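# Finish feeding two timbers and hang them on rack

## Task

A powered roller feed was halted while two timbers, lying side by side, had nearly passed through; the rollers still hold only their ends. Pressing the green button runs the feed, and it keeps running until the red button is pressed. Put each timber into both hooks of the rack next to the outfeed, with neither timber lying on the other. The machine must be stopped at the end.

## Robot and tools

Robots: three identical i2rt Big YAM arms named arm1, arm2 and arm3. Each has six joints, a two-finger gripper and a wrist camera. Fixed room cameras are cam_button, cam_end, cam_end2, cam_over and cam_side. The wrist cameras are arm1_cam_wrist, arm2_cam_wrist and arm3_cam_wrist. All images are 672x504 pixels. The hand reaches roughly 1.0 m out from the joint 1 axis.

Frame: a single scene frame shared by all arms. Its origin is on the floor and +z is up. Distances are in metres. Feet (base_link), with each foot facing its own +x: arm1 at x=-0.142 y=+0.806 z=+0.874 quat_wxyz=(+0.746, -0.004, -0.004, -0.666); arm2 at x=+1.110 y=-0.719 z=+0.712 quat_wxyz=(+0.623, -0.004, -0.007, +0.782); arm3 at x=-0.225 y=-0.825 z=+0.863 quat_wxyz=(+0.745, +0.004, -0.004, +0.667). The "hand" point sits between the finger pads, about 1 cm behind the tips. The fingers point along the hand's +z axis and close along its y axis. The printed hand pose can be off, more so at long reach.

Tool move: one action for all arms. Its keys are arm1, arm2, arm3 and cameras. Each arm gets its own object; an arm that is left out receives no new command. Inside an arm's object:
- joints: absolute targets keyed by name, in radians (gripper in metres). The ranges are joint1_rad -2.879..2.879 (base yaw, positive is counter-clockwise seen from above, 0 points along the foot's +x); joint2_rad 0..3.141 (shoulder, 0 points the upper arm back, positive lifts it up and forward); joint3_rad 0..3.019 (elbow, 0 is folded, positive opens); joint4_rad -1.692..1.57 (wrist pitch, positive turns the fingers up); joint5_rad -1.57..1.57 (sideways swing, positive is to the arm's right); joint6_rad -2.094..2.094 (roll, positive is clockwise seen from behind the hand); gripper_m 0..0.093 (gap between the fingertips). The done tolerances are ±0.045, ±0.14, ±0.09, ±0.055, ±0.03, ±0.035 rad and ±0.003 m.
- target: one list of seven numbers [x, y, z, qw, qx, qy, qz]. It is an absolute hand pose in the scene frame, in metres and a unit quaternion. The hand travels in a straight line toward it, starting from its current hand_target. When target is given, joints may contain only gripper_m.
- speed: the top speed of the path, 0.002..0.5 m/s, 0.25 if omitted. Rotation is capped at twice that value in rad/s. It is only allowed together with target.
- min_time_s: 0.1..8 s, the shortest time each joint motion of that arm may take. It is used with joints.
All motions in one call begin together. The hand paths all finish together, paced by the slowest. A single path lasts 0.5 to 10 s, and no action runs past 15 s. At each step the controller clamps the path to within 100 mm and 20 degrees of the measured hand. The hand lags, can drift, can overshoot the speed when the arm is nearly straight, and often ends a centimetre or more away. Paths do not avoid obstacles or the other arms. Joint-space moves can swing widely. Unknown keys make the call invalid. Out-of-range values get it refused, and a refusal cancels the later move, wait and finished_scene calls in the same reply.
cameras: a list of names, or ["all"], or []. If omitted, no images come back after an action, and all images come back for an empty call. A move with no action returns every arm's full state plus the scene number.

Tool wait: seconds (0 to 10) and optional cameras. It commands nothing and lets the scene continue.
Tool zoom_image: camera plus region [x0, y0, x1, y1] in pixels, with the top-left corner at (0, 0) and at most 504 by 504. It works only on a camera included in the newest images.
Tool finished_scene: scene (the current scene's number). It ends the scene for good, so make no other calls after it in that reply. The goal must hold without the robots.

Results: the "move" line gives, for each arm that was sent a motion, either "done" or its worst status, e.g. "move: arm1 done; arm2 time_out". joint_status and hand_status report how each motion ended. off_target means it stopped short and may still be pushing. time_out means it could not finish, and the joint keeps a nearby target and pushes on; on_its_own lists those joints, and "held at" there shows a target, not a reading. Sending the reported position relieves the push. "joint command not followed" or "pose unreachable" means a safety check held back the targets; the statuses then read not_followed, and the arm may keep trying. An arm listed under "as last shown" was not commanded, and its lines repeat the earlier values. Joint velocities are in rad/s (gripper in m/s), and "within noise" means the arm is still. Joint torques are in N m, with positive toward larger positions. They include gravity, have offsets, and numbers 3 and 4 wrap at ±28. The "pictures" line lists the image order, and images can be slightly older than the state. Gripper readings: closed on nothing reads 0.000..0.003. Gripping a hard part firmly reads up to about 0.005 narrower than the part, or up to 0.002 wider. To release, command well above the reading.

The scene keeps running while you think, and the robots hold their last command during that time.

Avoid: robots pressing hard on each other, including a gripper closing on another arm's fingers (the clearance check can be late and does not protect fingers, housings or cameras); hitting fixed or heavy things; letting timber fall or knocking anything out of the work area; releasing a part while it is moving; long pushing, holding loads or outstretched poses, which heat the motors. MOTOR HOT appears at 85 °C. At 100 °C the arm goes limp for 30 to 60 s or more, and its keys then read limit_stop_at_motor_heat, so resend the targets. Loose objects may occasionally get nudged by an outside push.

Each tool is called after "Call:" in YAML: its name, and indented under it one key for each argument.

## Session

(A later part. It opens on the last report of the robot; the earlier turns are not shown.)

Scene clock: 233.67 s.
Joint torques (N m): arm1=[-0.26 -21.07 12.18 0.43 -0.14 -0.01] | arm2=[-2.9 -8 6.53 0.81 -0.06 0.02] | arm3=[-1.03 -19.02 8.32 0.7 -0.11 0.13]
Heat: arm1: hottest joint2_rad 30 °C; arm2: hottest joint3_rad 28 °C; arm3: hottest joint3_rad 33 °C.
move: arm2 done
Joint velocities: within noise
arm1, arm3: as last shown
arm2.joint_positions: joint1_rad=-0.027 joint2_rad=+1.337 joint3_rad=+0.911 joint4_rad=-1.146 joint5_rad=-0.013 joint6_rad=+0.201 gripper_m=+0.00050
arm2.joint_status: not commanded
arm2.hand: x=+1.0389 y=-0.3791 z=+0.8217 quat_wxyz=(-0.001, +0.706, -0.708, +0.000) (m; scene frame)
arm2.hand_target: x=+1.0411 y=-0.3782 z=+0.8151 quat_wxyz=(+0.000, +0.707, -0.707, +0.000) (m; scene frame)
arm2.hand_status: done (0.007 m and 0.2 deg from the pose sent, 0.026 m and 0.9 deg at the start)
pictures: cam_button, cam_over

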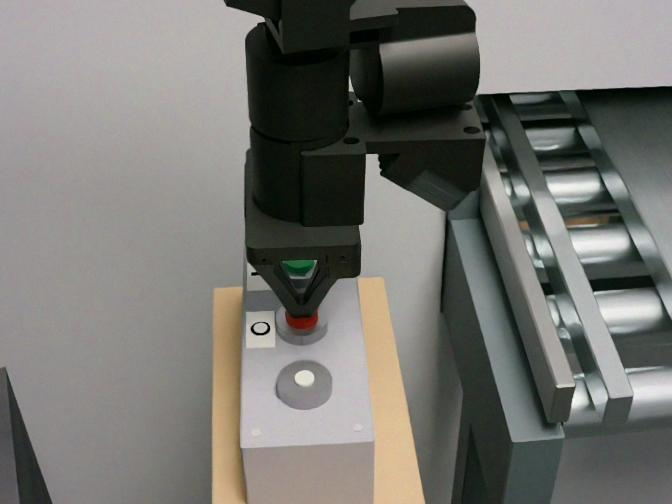

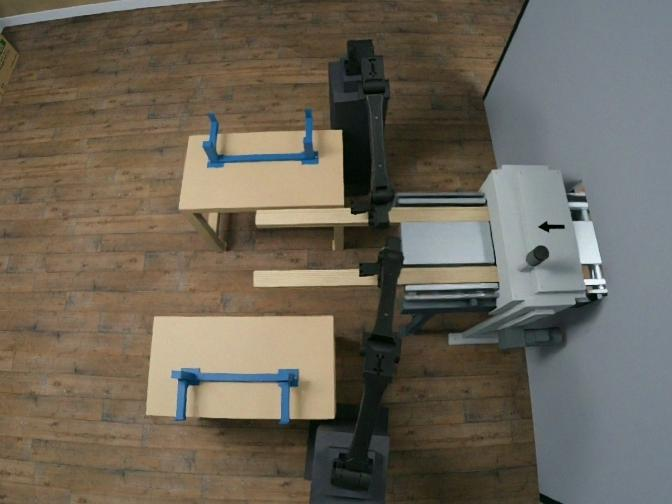

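Call:
move:
  arm2: {"target":[1.041,-0.378,0.865,0,0.7071,-0.7071,0],"speed":0.2}

Call:
move:
  arm2: {"target":[0.986,-0.378,0.86,0,0.7071,-0.7071,0],"speed":0.2}

Call:
move:
  arm2: {"target":[0.986,-0.378,0.798,0,0.7071,-0.7071,0],"speed":0.1}
  cameras: ["cam_over","cam_button"]

Call:
move:
  arm2: {"target":[0.986,-0.378,0.865,0,0.7071,-0.7071,0],"speed":0.2}
  cameras: ["cam_over"]

Call:
move:
  arm2: {"target":[1.041,-0.378,0.865,0,0.7071,-0.7071,0],"speed":0.2}
  cameras: ["cam_over"]

Call:
move:
  arm2: {"target":[1.041,-0.378,0.798,0,0.7071,-0.7071,0],"speed":0.1}
  cameras: ["cam_over","cam_button"]

Scene clock: 247.17 s.
Joint torques (N m): arm1=[-0.26 -21.07 12.15 0.43 -0.14 -0.01] | arm2=[-3.08 -9 11.38 -0.35 -0.03 0.01] | arm3=[-1.03 -19.02 8.34 0.72 -0.11 0.13]
Heat: arm1: hottest joint2_rad 30 °C; arm2: hottest joint3_rad 28 °C; arm3: hottest joint2_rad 33 °C.
move: arm2 off_target
Joint velocities: within noise
arm1, arm3: as last shown
arm2.joint_positions: joint1_rad=-0.027 joint2_rad=+1.301 joint3_rad=+0.936 joint4_rad=-1.260 joint5_rad=-0.013 joint6_rad=+0.201 gripper_m=+0.00050
arm2.joint_status: not commanded
arm2.hand: x=+1.0421 y=-0.3969 z=+0.8427 quat_wxyz=(+0.013, +0.706, -0.708, +0.022) (m; scene frame)
arm2.hand_target: x=+1.0413 y=-0.3789 z=+0.8650 quat_wxyz=(-0.001, +0.707, -0.707, +0.000) (m; scene frame)
arm2.hand_status: off_target (0.029 m and 3.0 deg from the pose sent, 0.043 m and 0.2 deg at the start)
pictures: none

Scene clock: 248.47 s.
Joint torques (N m): arm1=[-0.26 -21.07 12.15 0.4 -0.15 -0.01] | arm2=[-1.73 -8 11.6 0.24 0.1 0.25] | arm3=[-0.97 -19.08 8.32 0.7 -0.11 0.14]
Heat: arm1: hottest joint2_rad 30 °C; arm2: hottest joint3_rad 28 °C; arm3: hottest joint2_rad 33 °C.
move: arm2 off_target
Joint velocities: within noise
arm1, arm3: as last shown
arm2.joint_positions: joint1_rad=+0.105 joint2_rad=+1.323 joint3_rad=+0.959 joint4_rad=-1.260 joint5_rad=-0.018 joint6_rad=+0.325 gripper_m=+0.00050
arm2.joint_status: not commanded
arm2.hand: x=+0.9966 y=-0.4002 z=+0.8432 quat_wxyz=(+0.013, +0.708, -0.706, +0.023) (m; scene frame)
arm2.hand_target: x=+0.9864 y=-0.3791 z=+0.8604 quat_wxyz=(+0.000, +0.707, -0.707, +0.000) (m; scene frame)
arm2.hand_status: off_target (0.030 m and 3.0 deg from the pose sent, 0.062 m and 3.0 deg at the start)
pictures: none

Scene clock: 250.60 s.
Joint torques (N m): arm1=[5.25 -22.36 11.9 0.34 -0.56 0.57] | arm2=[-1.55 -7.3 5.34 1.22 0.1 0.26] | arm3=[-6.12 -20.25 8.24 0.73 0.52 -0.4]
Heat: arm1: hottest joint2_rad 30 °C; arm2: hottest joint3_rad 28 °C; arm3: hottest joint2_rad 33 °C.
move: arm2 off_target
Joint velocities: within noise
arm1.joint_positions: joint1_rad=-0.076 joint2_rad=+2.534 joint3_rad=+1.959 joint4_rad=-1.046 joint5_rad=+0.017 joint6_rad=+1.597 gripper_m=+0.06224
arm1.joint_status: not commanded
arm1.hand: x=-0.1201 y=+0.1250 z=+0.7175 quat_wxyz=(+0.019, -1.000, -0.006, +0.009) (m; scene frame)
arm1.hand_target: x=-0.0802 y=+0.1106 z=+0.7253 quat_wxyz=(+0.000, -1.000, +0.000, +0.000) (m; scene frame)
arm1.hand_status: not commanded
arm2.joint_positions: joint1_rad=+0.105 joint2_rad=+1.376 joint3_rad=+0.936 joint4_rad=-1.107 joint5_rad=-0.017 joint6_rad=+0.328 gripper_m=+0.00050
arm2.joint_status: not commanded
arm2.hand: x=+0.9879 y=-0.3733 z=+0.8173 quat_wxyz=(-0.005, +0.708, -0.706, -0.012) (m; scene frame)
arm2.hand_target: x=+0.9864 y=-0.3786 z=+0.7988 quat_wxyz=(+0.000, +0.707, -0.707, +0.000) (m; scene frame)
arm2.hand_status: off_target (0.020 m and 1.5 deg from the pose sent, 0.051 m and 3.0 deg at the start)
arm3.joint_positions: joint1_rad=-0.042 joint2_rad=+2.565 joint3_rad=+2.060 joint4_rad=-1.082 joint5_rad=-0.018 joint6_rad=-1.732 gripper_m=+0.06374
arm3.joint_status: not commanded
arm3.hand: x=-0.1197 y=-0.1242 z=+0.7190 quat_wxyz=(+0.000, +1.000, +0.004, -0.010) (m; scene frame)
arm3.hand_target: x=-0.0801 y=-0.1295 z=+0.7151 quat_wxyz=(+0.000, +1.000, +0.000, +0.000) (m; scene frame)
arm3.hand_status: not commanded
pictures: cam_button, cam_over

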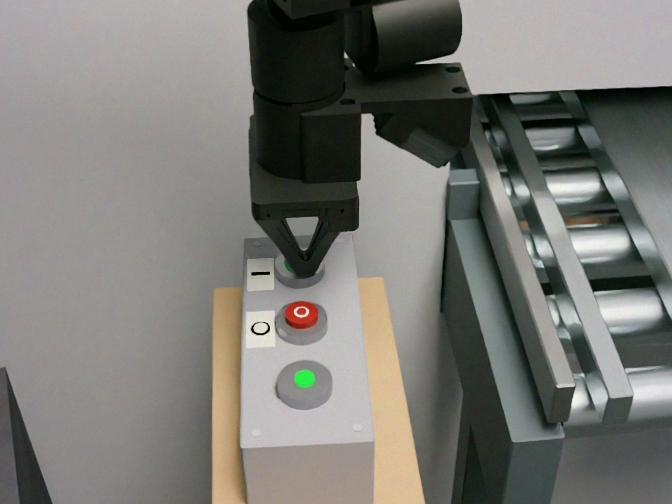

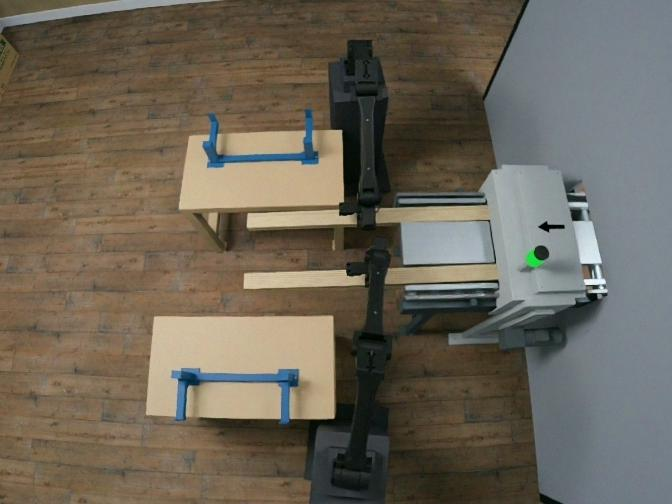

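Scene clock: 251.77 s.
Joint torques (N m): arm1=[5.25 -22.53 11.92 0.35 -0.56 0.57] | arm2=[-1.79 -9.76 11.38 -0.32 0.06 0.24] | arm3=[-6.12 -20.19 8.27 0.75 0.52 -0.4]
Heat: arm1: hottest joint2_rad 30 °C; arm2: hottest joint3_rad 28 °C; arm3: hottest joint2_rad 33 °C.
move: arm2 off_target
Joint velocities: within noise
arm1, arm3: as last shown
arm2.joint_positions: joint1_rad=+0.105 joint2_rad=+1.340 joint3_rad=+0.971 joint4_rad=-1.257 joint5_rad=-0.017 joint6_rad=+0.328 gripper_m=+0.00050
arm2.joint_status: not commanded
arm2.hand: x=+0.9950 y=-0.3950 z=+0.8420 quat_wxyz=(+0.013, +0.707, -0.707, +0.024) (m; scene frame)
arm2.hand_target: x=+0.9864 y=-0.3791 z=+0.8650 quat_wxyz=(+0.000, +0.707, -0.707, +0.000) (m; scene frame)
arm2.hand_status: off_target (0.030 m and 3.1 deg from the pose sent, 0.048 m and 1.5 deg at the start)
pictures: cam_over

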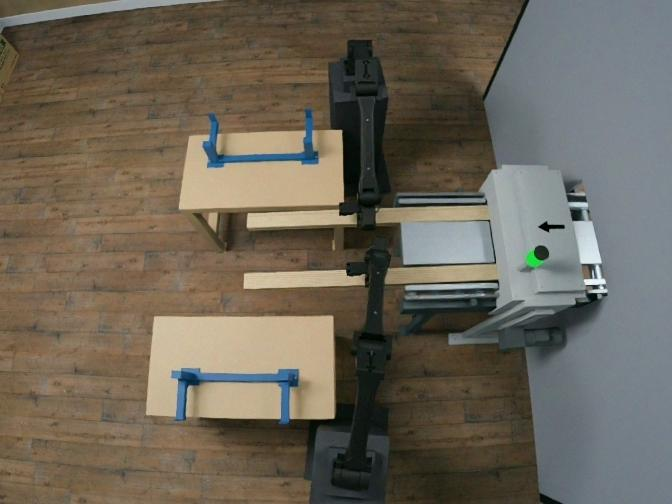

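Scene clock: 253.13 s.
Joint torques (N m): arm1=[5.25 -22.24 11.92 0.34 -0.57 0.56] | arm2=[-2.96 -9.35 9.07 -0.28 -0.05 0] | arm3=[-6.12 -20.19 8.24 0.77 0.52 -0.4]
Heat: arm1: hottest joint2_rad 30 °C; arm2: hottest joint3_rad 28 °C; arm3: hottest joint2_rad 32 °C.
move: arm2 off_target
Joint velocities: within noise
arm1, arm3: as last shown
arm2.joint_positions: joint1_rad=-0.028 joint2_rad=+1.305 joint3_rad=+0.971 joint4_rad=-1.260 joint5_rad=-0.013 joint6_rad=+0.201 gripper_m=+0.00050
arm2.joint_status: not commanded
arm2.hand: x=+1.0396 y=-0.3837 z=+0.8538 quat_wxyz=(+0.005, +0.706, -0.708, +0.009) (m; scene frame)
arm2.hand_target: x=+1.0410 y=-0.3781 z=+0.8649 quat_wxyz=(+0.000, +0.707, -0.707, +0.000) (m; scene frame)
arm2.hand_status: off_target (0.013 m and 1.2 deg from the pose sent, 0.054 m and 3.1 deg at the start)
pictures: cam_over

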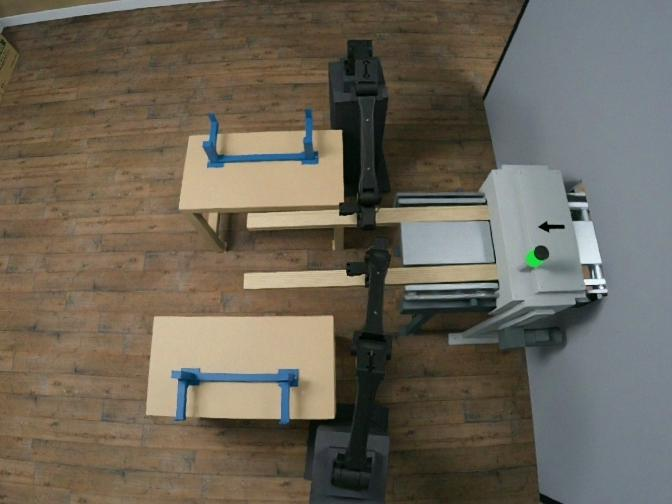

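Scene clock: 254.40 s.
Joint torques (N m): arm1=[4.89 -22.42 11.9 0.29 -0.56 0.56] | arm2=[-2.84 -6.65 5.34 1.26 -0.06 0.04] | arm3=[-6.12 -20.25 8.25 0.75 0.52 -0.4]
Heat: arm1: hottest joint2_rad 31 °C; arm2: hottest joint3_rad 28 °C; arm3: hottest joint2_rad 32 °C.
move: arm2 off_target
Joint velocities: within noise
arm1, arm3: as last shown
arm2.joint_positions: joint1_rad=-0.028 joint2_rad=+1.339 joint3_rad=+0.899 joint4_rad=-1.109 joint5_rad=-0.013 joint6_rad=+0.201 gripper_m=+0.00050
arm2.joint_status: not commanded
arm2.hand: x=+1.0383 y=-0.3749 z=+0.8169 quat_wxyz=(-0.007, +0.706, -0.708, -0.010) (m; scene frame)
arm2.hand_target: x=+1.0411 y=-0.3787 z=+0.7988 quat_wxyz=(+0.000, +0.707, -0.707, +0.000) (m; scene frame)
arm2.hand_status: off_target (0.019 m and 1.4 deg from the pose sent, 0.056 m and 1.2 deg at the start)
pictures: cam_button, cam_over

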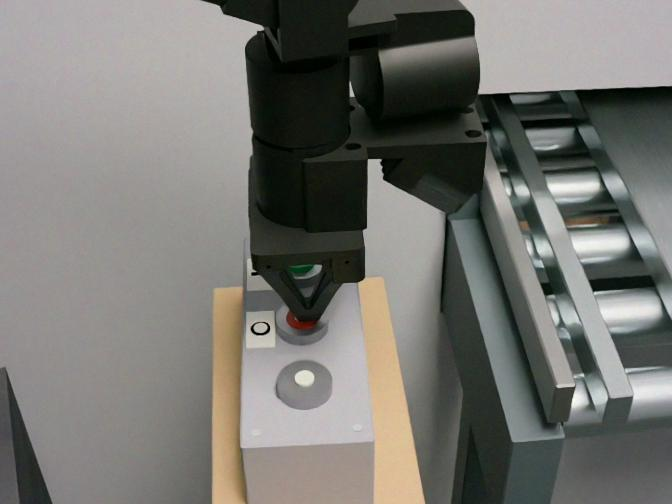

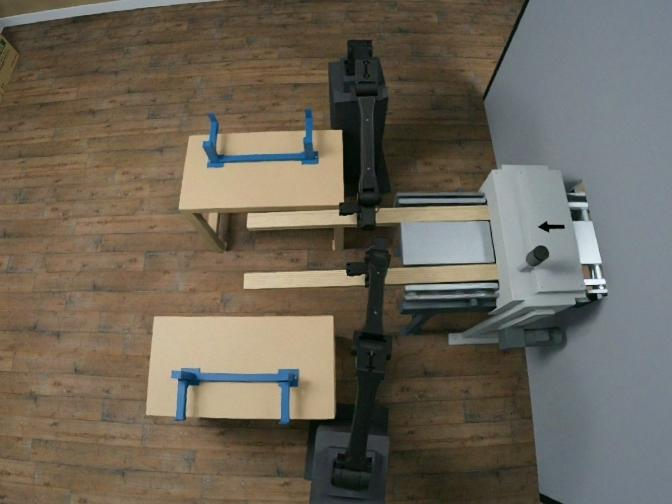

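Call:
move:
  arm2: {"target":[1.041,-0.378,0.88,0,0.7071,-0.7071,0],"speed":0.2}
  arm1: {"target":[-0.24,0.112,0.735,0,1,0,0],"speed":0.08}
  arm3: {"target":[-0.24,-0.128,0.735,0,1,0,0],"speed":0.08}
  cameras: ["all"]

Scene clock: 277.17 s.
Joint torques (N m): arm1=[-0.56 -25.64 12.33 -0.83 0.56 -0.2] | arm2=[-3.02 -9.23 11.66 -0.34 -0.02 0.01] | arm3=[-1.85 -24.94 8.96 -0.32 -0.38 0.56]
Heat: arm1: hottest joint2_rad 34 °C; arm2: hottest joint3_rad 28 °C; arm3: hottest joint3_rad 32 °C.
move: arm1 off_target; arm2 off_target; arm3 off_target
Joint velocities: within noise
arm1.joint_positions: joint1_rad=-0.243 joint2_rad=+2.565 joint3_rad=+1.955 joint4_rad=-1.037 joint5_rad=-0.010 joint6_rad=+1.454 gripper_m=+0.06205
arm1.joint_status: not commanded
arm1.hand: x=-0.2273 y=+0.1391 z=+0.6955 quat_wxyz=(+0.031, -0.999, +0.007, -0.010) (m; scene frame)
arm1.hand_target: x=-0.2399 y=+0.1137 z=+0.7353 quat_wxyz=(+0.000, -1.000, +0.001, +0.001) (m; scene frame)
arm1.hand_status: off_target (0.050 m and 3.8 deg from the pose sent, 0.122 m and 2.4 deg at the start)
arm2.joint_positions: joint1_rad=-0.028 joint2_rad=+1.292 joint3_rad=+0.963 joint4_rad=-1.302 joint5_rad=-0.013 joint6_rad=+0.200 gripper_m=+0.00050
arm2.joint_status: not commanded
arm2.hand: x=+1.0421 y=-0.3971 z=+0.8553 quat_wxyz=(+0.015, +0.706, -0.708, +0.025) (m; scene frame)
arm2.hand_target: x=+1.0412 y=-0.3792 z=+0.8799 quat_wxyz=(+0.000, +0.707, -0.707, +0.000) (m; scene frame)
arm2.hand_status: off_target (0.031 m and 3.3 deg from the pose sent, 0.063 m and 1.4 deg at the start)
arm3.joint_positions: joint1_rad=+0.132 joint2_rad=+2.565 joint3_rad=+1.955 joint4_rad=-1.038 joint5_rad=+0.003 joint6_rad=-1.601 gripper_m=+0.06374
arm3.joint_status: not commanded
arm3.hand: x=-0.2382 y=-0.1526 z=+0.6850 quat_wxyz=(+0.032, +0.999, +0.026, +0.002) (m; scene frame)
arm3.hand_target: x=-0.2398 y=-0.1293 z=+0.7341 quat_wxyz=(+0.000, +1.000, +0.001, -0.001) (m; scene frame)
arm3.hand_status: off_target (0.056 m and 4.8 deg from the pose sent, 0.121 m and 1.2 deg at the start)
pictures: arm1_cam_wrist, arm2_cam_wrist, arm3_cam_wrist, cam_button, cam_end, cam_end2, cam_over, cam_side

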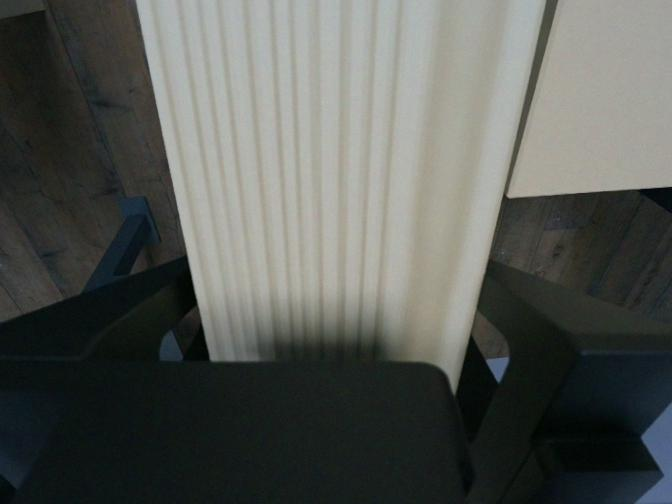

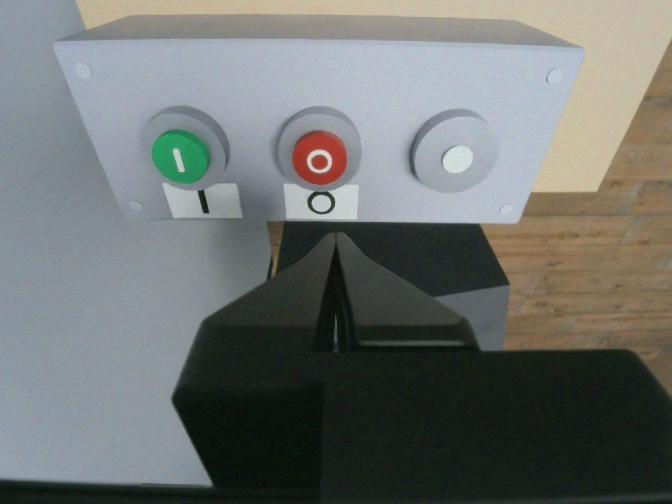

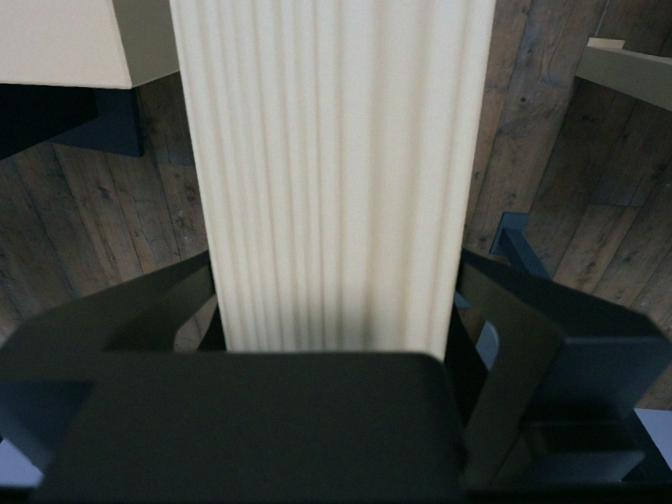

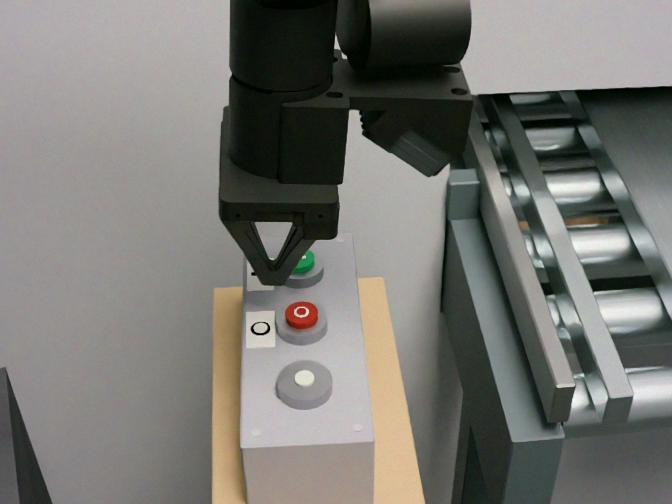

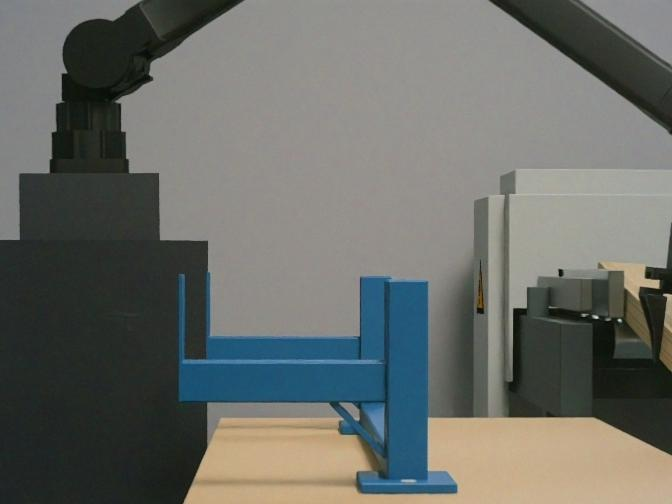

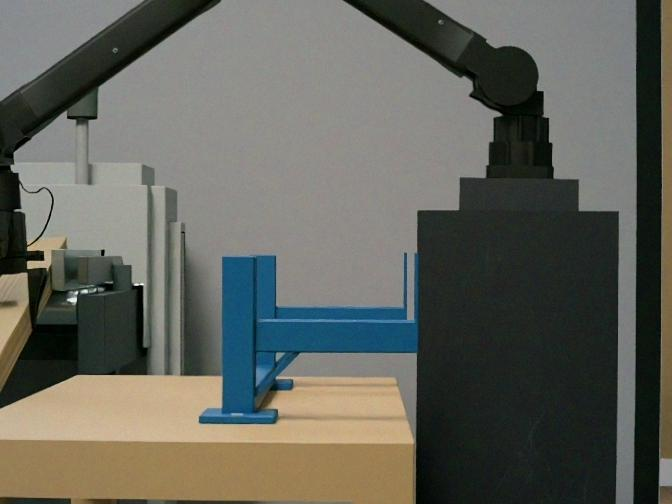

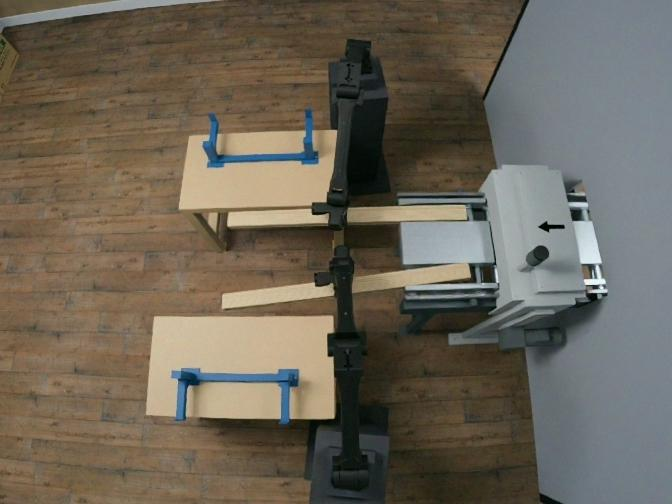

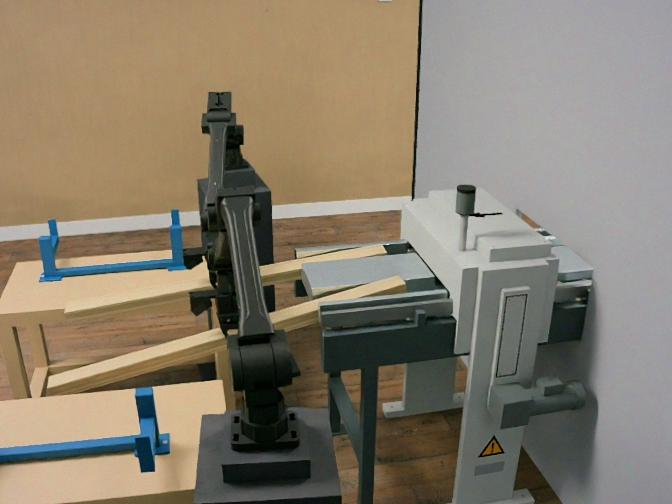

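Call:
move:
  arm1: {"target":[-0.28,0.13,1.0,0,1,0,0],"speed":0.12}
  arm3: {"target":[-0.28,-0.14,1.0,0,1,0,0],"speed":0.12}
  cameras: ["cam_end","cam_end2","cam_over","cam_side"]

Scene clock: 357.70 s.
Joint torques (N m): arm1=[-0.5 -29.39 15.77 -1.36 -0.18 -0.1] | arm2=[-3.02 -9.29 11.67 -0.35 -0.02 0.01] | arm3=[-0.97 -26.93 12.97 -0.58 -0.2 0.12]
Heat: arm1: hottest joint2_rad 38 °C; arm2: hottest joint3_rad 36 °C; arm3: hottest joint2_rad 33 °C.
move: arm1 off_target; arm3 off_target
Joint velocities: within noise
arm1.joint_positions: joint1_rad=-0.299 joint2_rad=+2.291 joint3_rad=+1.910 joint4_rad=-1.354 joint5_rad=+0.011 joint6_rad=+1.386 gripper_m=+0.06193
arm1.joint_status: not commanded
arm1.hand: x=-0.2620 y=+0.1811 z=+0.8649 quat_wxyz=(+0.076, -0.997, +0.000, -0.010) (m; scene frame)
arm1.hand_target: x=-0.2731 y=+0.1529 z=+0.9562 quat_wxyz=(+0.000, -1.000, +0.000, +0.001) (m; scene frame)
arm1.hand_status: off_target (0.146 m and 8.7 deg from the pose sent, 0.309 m and 3.8 deg at the start; pose on its path clipped on 100 of 115 steps)
arm2.joint_positions: joint1_rad=-0.028 joint2_rad=+1.292 joint3_rad=+0.963 joint4_rad=-1.303 joint5_rad=-0.013 joint6_rad=+0.200 gripper_m=+0.00050
arm2.joint_status: not commanded
arm2.hand: x=+1.0422 y=-0.3972 z=+0.8553 quat_wxyz=(+0.016, +0.706, -0.708, +0.025) (m; scene frame)
arm2.hand_target: x=+1.0412 y=-0.3793 z=+0.8799 quat_wxyz=(+0.000, +0.707, -0.707, +0.000) (m; scene frame)
arm2.hand_status: not commanded
arm3.joint_positions: joint1_rad=+0.176 joint2_rad=+2.284 joint3_rad=+1.922 joint4_rad=-1.371 joint5_rad=-0.002 joint6_rad=-1.505 gripper_m=+0.06374
arm3.joint_status: not commanded
arm3.hand: x=-0.2666 y=-0.1880 z=+0.8629 quat_wxyz=(+0.075, +0.997, +0.000, +0.004) (m; scene frame)
arm3.hand_target: x=-0.2752 y=-0.1619 z=+0.9548 quat_wxyz=(+0.000, +1.000, +0.000, -0.001) (m; scene frame)
arm3.hand_status: off_target (0.146 m and 8.6 deg from the pose sent, 0.318 m and 4.8 deg at the start; pose on its path clipped on 102 of 115 steps)
pictures: cam_end, cam_end2, cam_over, cam_side

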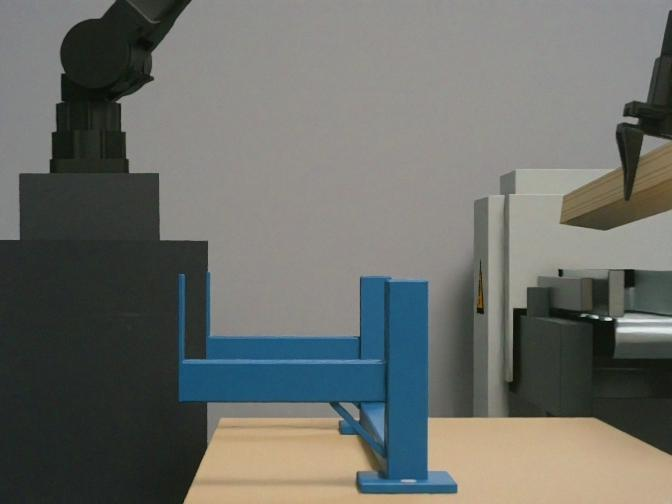

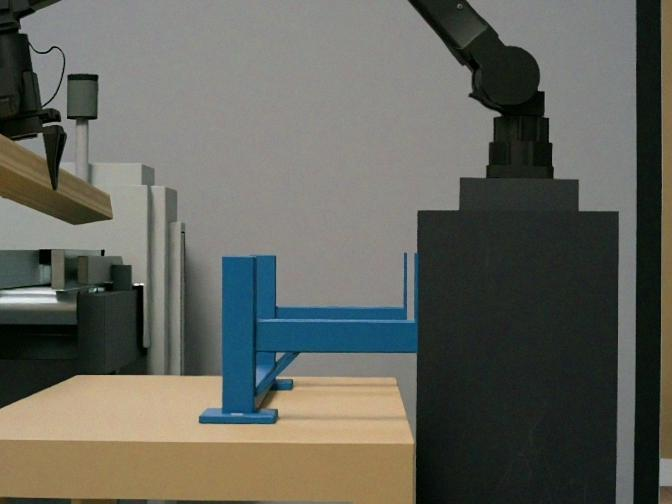

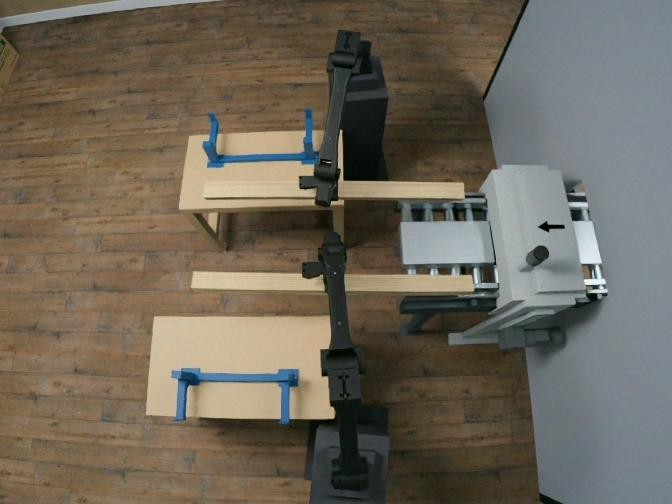

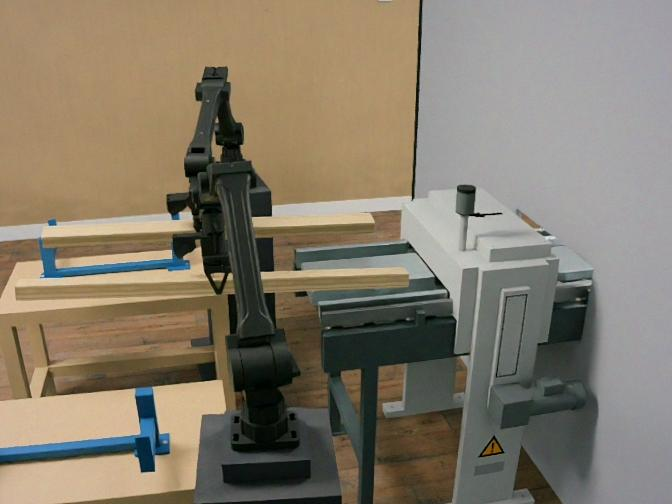

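Call:
move:
  arm1: {"target":[-0.57,0.545,0.95,0,1,0,0],"speed":0.12}
  arm3: {"target":[-0.66,-0.60,0.95,0,1,0,0],"speed":0.12}
  cameras: ["cam_end","cam_end2","cam_over","cam_side"]

Scene clock: 385.17 s.
Joint torques (N m): arm1=[0.32 -20.54 11.7 -0.18 -0.18 -0.08] | arm2=[-3.02 -9.29 11.67 -0.34 -0.02 0.02] | arm3=[-1.96 -16.03 12.59 0.03 -0.09 0.11]
Heat: arm1: hottest joint2_rad 42 °C; arm2: hottest joint3_rad 37 °C; arm3: hottest joint3_rad 37 °C.
move: arm1 off_target; arm3 off_target
Joint velocities: within noise
arm1.joint_positions: joint1_rad=-1.128 joint2_rad=+1.829 joint3_rad=+1.263 joint4_rad=-1.114 joint5_rad=+0.016 joint6_rad=+0.563 gripper_m=+0.06193
arm1.joint_status: not commanded
arm1.hand: x=-0.5508 y=+0.5565 z=+0.9043 quat_wxyz=(+0.030, -0.999, +0.003, -0.043) (m; scene frame)
arm1.hand_target: x=-0.5684 y=+0.5461 z=+0.9495 quat_wxyz=(+0.000, -1.000, +0.000, +0.000) (m; scene frame)
arm1.hand_status: off_target (0.051 m and 6.0 deg from the pose sent, 0.484 m and 8.7 deg at the start)
arm2: as last shown
arm3.joint_positions: joint1_rad=+1.200 joint2_rad=+1.762 joint3_rad=+1.202 joint4_rad=-1.126 joint5_rad=-0.013 joint6_rad=-0.490 gripper_m=+0.06374
arm3.joint_status: not commanded
arm3.hand: x=-0.6295 y=-0.6160 z=+0.9052 quat_wxyz=(+0.026, +0.998, +0.004, +0.048) (m; scene frame)
arm3.hand_target: x=-0.6572 y=-0.6016 z=+0.9505 quat_wxyz=(+0.000, +1.000, +0.000, +0.000) (m; scene frame)
arm3.hand_status: off_target (0.057 m and 6.3 deg from the pose sent, 0.576 m and 8.6 deg at the start)
pictures: cam_end, cam_end2, cam_over, cam_side

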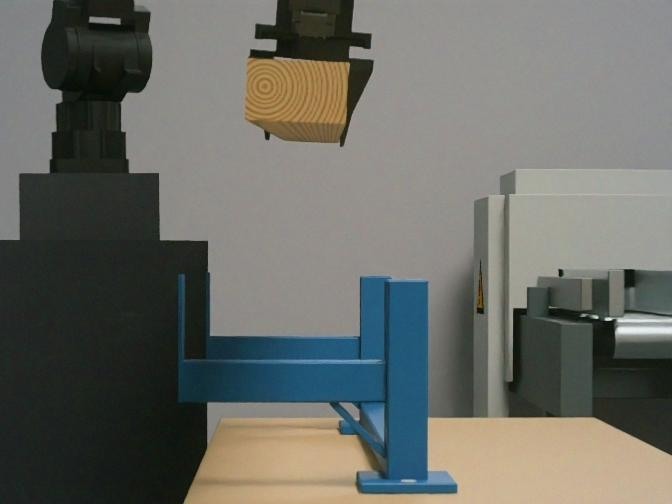

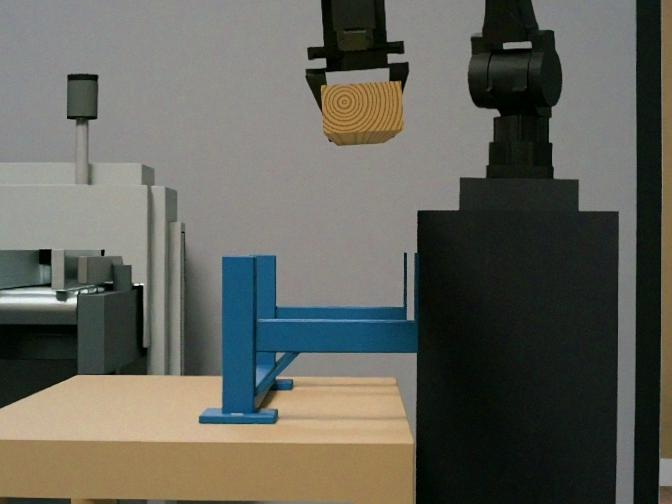

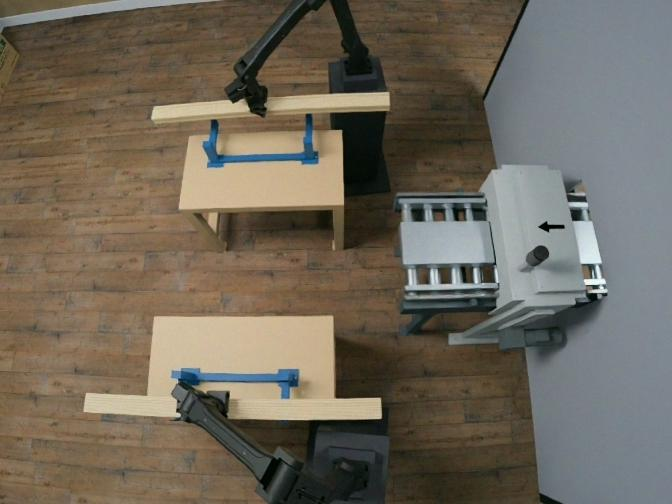

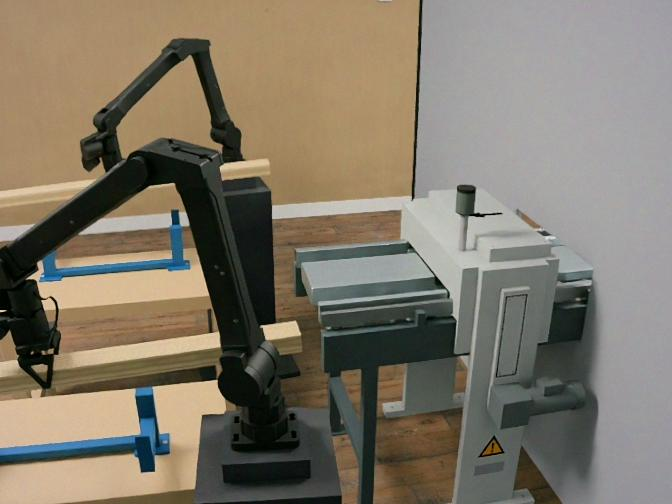

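Call:
move:
  arm1: {"target":[-0.57,0.56,0.83,0,1,0,0],"speed":0.1}
  arm3: {"target":[-0.665,-0.586,0.83,0,1,0,0],"speed":0.1}
  cameras: ["cam_end","cam_end2","cam_over"]

Scene clock: 408.30 s.
Joint torques (N m): arm1=[-0.21 -18.26 9.03 0.05 -0.18 -0.09] | arm2=[-3.08 -9.23 11.69 -0.34 -0.02 0.01] | arm3=[-2.73 -17.08 8.14 0.57 -0.09 -0.06]
Heat: arm1: hottest joint2_rad 37 °C; arm2: hottest joint3_rad 38 °C; arm3: hottest joint3_rad 39 °C.
move: arm1 off_target; arm3 off_target
Joint velocities: within noise
arm1.joint_positions: joint1_rad=-1.149 joint2_rad=+1.962 joint3_rad=+1.144 joint4_rad=-0.823 joint5_rad=+0.016 joint6_rad=+0.535 gripper_m=+0.06193
arm1.joint_status: not commanded
arm1.hand: x=-0.5501 y=+0.5675 z=+0.8048 quat_wxyz=(+0.019, -0.999, +0.000, -0.027) (m; scene frame)
arm1.hand_target: x=-0.5694 y=+0.5604 z=+0.8301 quat_wxyz=(+0.000, -1.000, +0.000, +0.000) (m; scene frame)
arm1.hand_status: off_target (0.033 m and 3.7 deg from the pose sent, 0.077 m and 6.0 deg at the start)
arm2: as last shown
arm3.joint_positions: joint1_rad=+1.192 joint2_rad=+1.962 joint3_rad=+1.170 joint4_rad=-0.860 joint5_rad=-0.012 joint6_rad=-0.490 gripper_m=+0.06374
arm3.joint_status: not commanded
arm3.hand: x=-0.6465 y=-0.6012 z=+0.8008 quat_wxyz=(+0.018, +0.999, +0.000, +0.033) (m; scene frame)
arm3.hand_target: x=-0.6641 y=-0.5864 z=+0.8301 quat_wxyz=(+0.000, +1.000, +0.000, +0.000) (m; scene frame)
arm3.hand_status: off_target (0.038 m and 4.3 deg from the pose sent, 0.088 m and 6.3 deg at the start)
pictures: cam_end, cam_end2, cam_over

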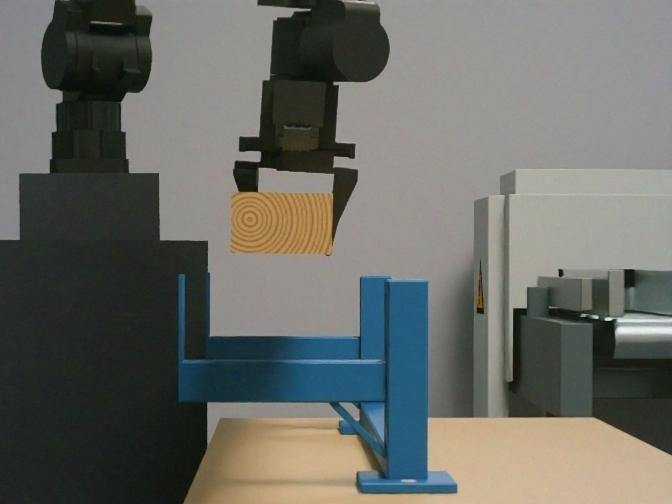

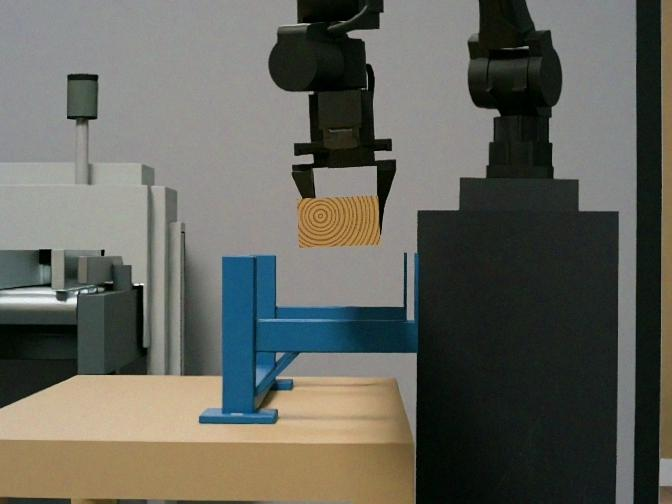

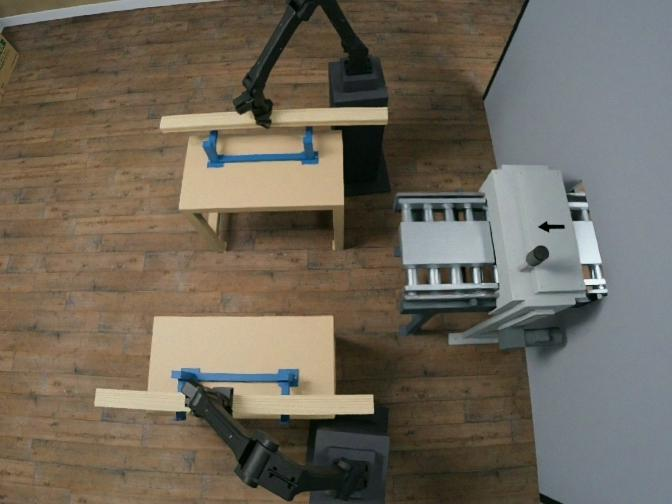

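Call:
move:
  arm1: {"target":[-0.57,0.567,0.742,0,1,0,0],"speed":0.06}
  arm3: {"target":[-0.665,-0.586,0.742,0,1,0,0],"speed":0.06}
  cameras: ["cam_end","cam_end2","cam_over"]

Scene clock: 427.70 s.
Joint torques (N m): arm1=[-0.32 -18.73 6.84 0.08 -0.18 -0.08] | arm2=[-3.08 -9.23 11.66 -0.35 -0.02 0.01] | arm3=[-2.61 -16.73 6.5 0.65 -0.14 -0.03]
Heat: arm1: hottest joint2_rad 35 °C; arm2: hottest joint3_rad 38 °C; arm3: hottest joint3_rad 37 °C.
move: arm1 off_target; arm3 off_target
Joint velocities: within noise
arm1.joint_positions: joint1_rad=-1.163 joint2_rad=+2.130 joint3_rad=+1.122 joint4_rad=-0.624 joint5_rad=+0.016 joint6_rad=+0.521 gripper_m=+0.06193
arm1.joint_status: not commanded
arm1.hand: x=-0.5501 y=+0.5742 z=+0.7208 quat_wxyz=(+0.016, -1.000, +0.000, -0.023) (m; scene frame)
arm1.hand_target: x=-0.5696 y=+0.5674 z=+0.7419 quat_wxyz=(+0.000, -1.000, +0.000, +0.000) (m; scene frame)
arm1.hand_status: off_target (0.030 m and 3.2 deg from the pose sent, 0.066 m and 3.7 deg at the start)
arm2: as last shown
arm3.joint_positions: joint1_rad=+1.192 joint2_rad=+2.120 joint3_rad=+1.153 joint4_rad=-0.667 joint5_rad=-0.011 joint6_rad=-0.490 gripper_m=+0.06374
arm3.joint_status: not commanded
arm3.hand: x=-0.6478 y=-0.5993 z=+0.7214 quat_wxyz=(+0.013, +1.000, +0.000, +0.026) (m; scene frame)
arm3.hand_target: x=-0.6644 y=-0.5863 z=+0.7421 quat_wxyz=(+0.000, +1.000, +0.000, +0.000) (m; scene frame)
arm3.hand_status: off_target (0.030 m and 3.3 deg from the pose sent, 0.063 m and 4.4 deg at the start)
pictures: cam_end, cam_end2, cam_over

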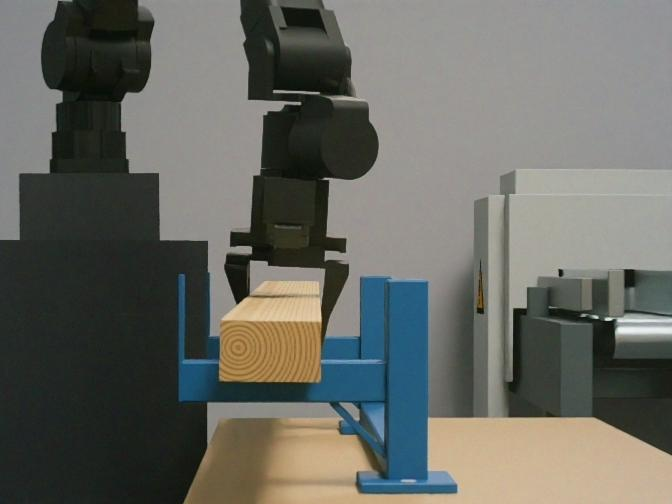

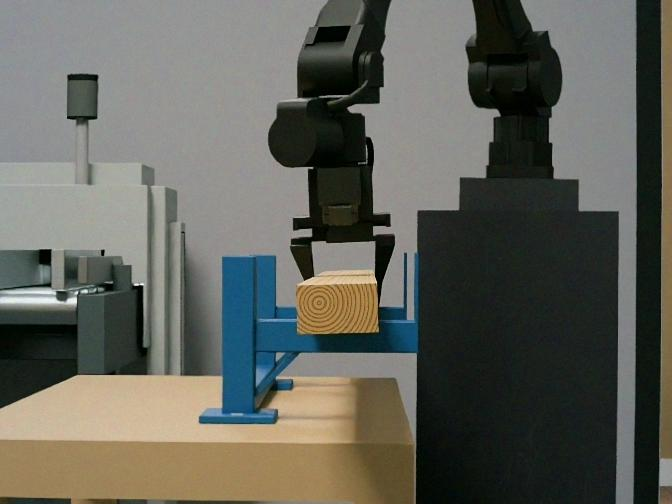

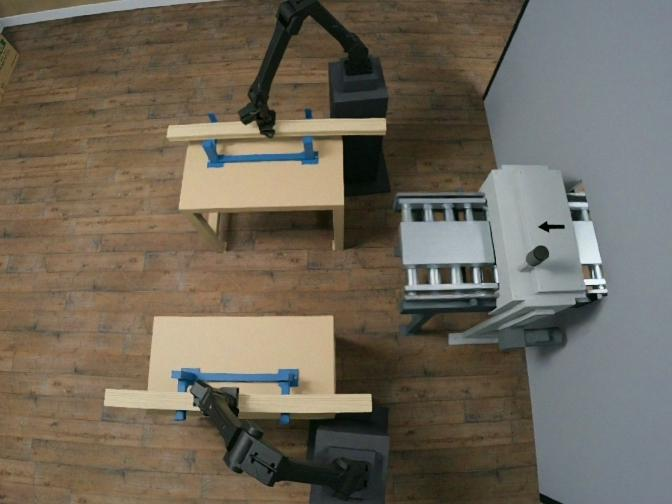

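Call:
move:
  arm1: {"target":[-0.57,0.567,0.722,0,1,0,0],"speed":0.04}
  arm3: {"target":[-0.665,-0.586,0.722,0,1,0,0],"speed":0.04}
  cameras: ["cam_end","cam_end2"]

Scene clock: 436.70 s.
Joint torques (N m): arm1=[-0.15 -16.44 7.21 0.44 -0.16 -0.09] | arm2=[-3.08 -9.29 11.67 -0.35 -0.02 0.01] | arm3=[-2.55 -13.86 6.65 1.74 -0.14 -0.03]
Heat: arm1: hottest joint2_rad 35 °C; arm2: hottest joint3_rad 38 °C; arm3: hottest joint3_rad 36 °C.
move: arm1 off_target; arm3 off_target
Joint velocities: within noise
arm1.joint_positions: joint1_rad=-1.164 joint2_rad=+2.143 joint3_rad=+1.122 joint4_rad=-0.590 joint5_rad=+0.016 joint6_rad=+0.520 gripper_m=+0.06193
arm1.joint_status: not commanded
arm1.hand: x=-0.5543 y=+0.5718 z=+0.7147 quat_wxyz=(+0.011, -1.000, +0.000, -0.014) (m; scene frame)
arm1.hand_target: x=-0.5698 y=+0.5671 z=+0.7224 quat_wxyz=(+0.000, -1.000, +0.000, +0.000) (m; scene frame)
arm1.hand_status: off_target (0.018 m and 2.0 deg from the pose sent, 0.021 m and 3.2 deg at the start)
arm2: as last shown
arm3.joint_positions: joint1_rad=+1.192 joint2_rad=+2.123 joint3_rad=+1.153 joint4_rad=-0.659 joint5_rad=-0.011 joint6_rad=-0.490 gripper_m=+0.06374
arm3.joint_status: not commanded
arm3.hand: x=-0.6491 y=-0.5986 z=+0.7201 quat_wxyz=(+0.012, +1.000, +0.000, +0.023) (m; scene frame)
arm3.hand_target: x=-0.6645 y=-0.5863 z=+0.7226 quat_wxyz=(+0.000, +1.000, +0.000, +0.000) (m; scene frame)
arm3.hand_status: off_target (0.020 m and 3.0 deg from the pose sent, 0.022 m and 3.3 deg at the start)
pictures: cam_end, cam_end2

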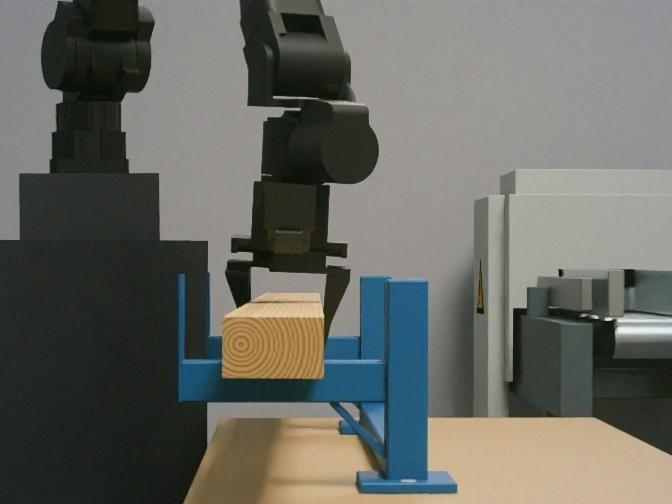

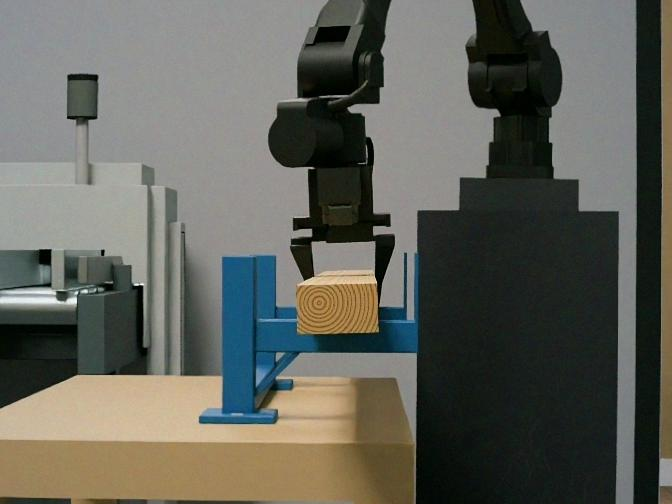

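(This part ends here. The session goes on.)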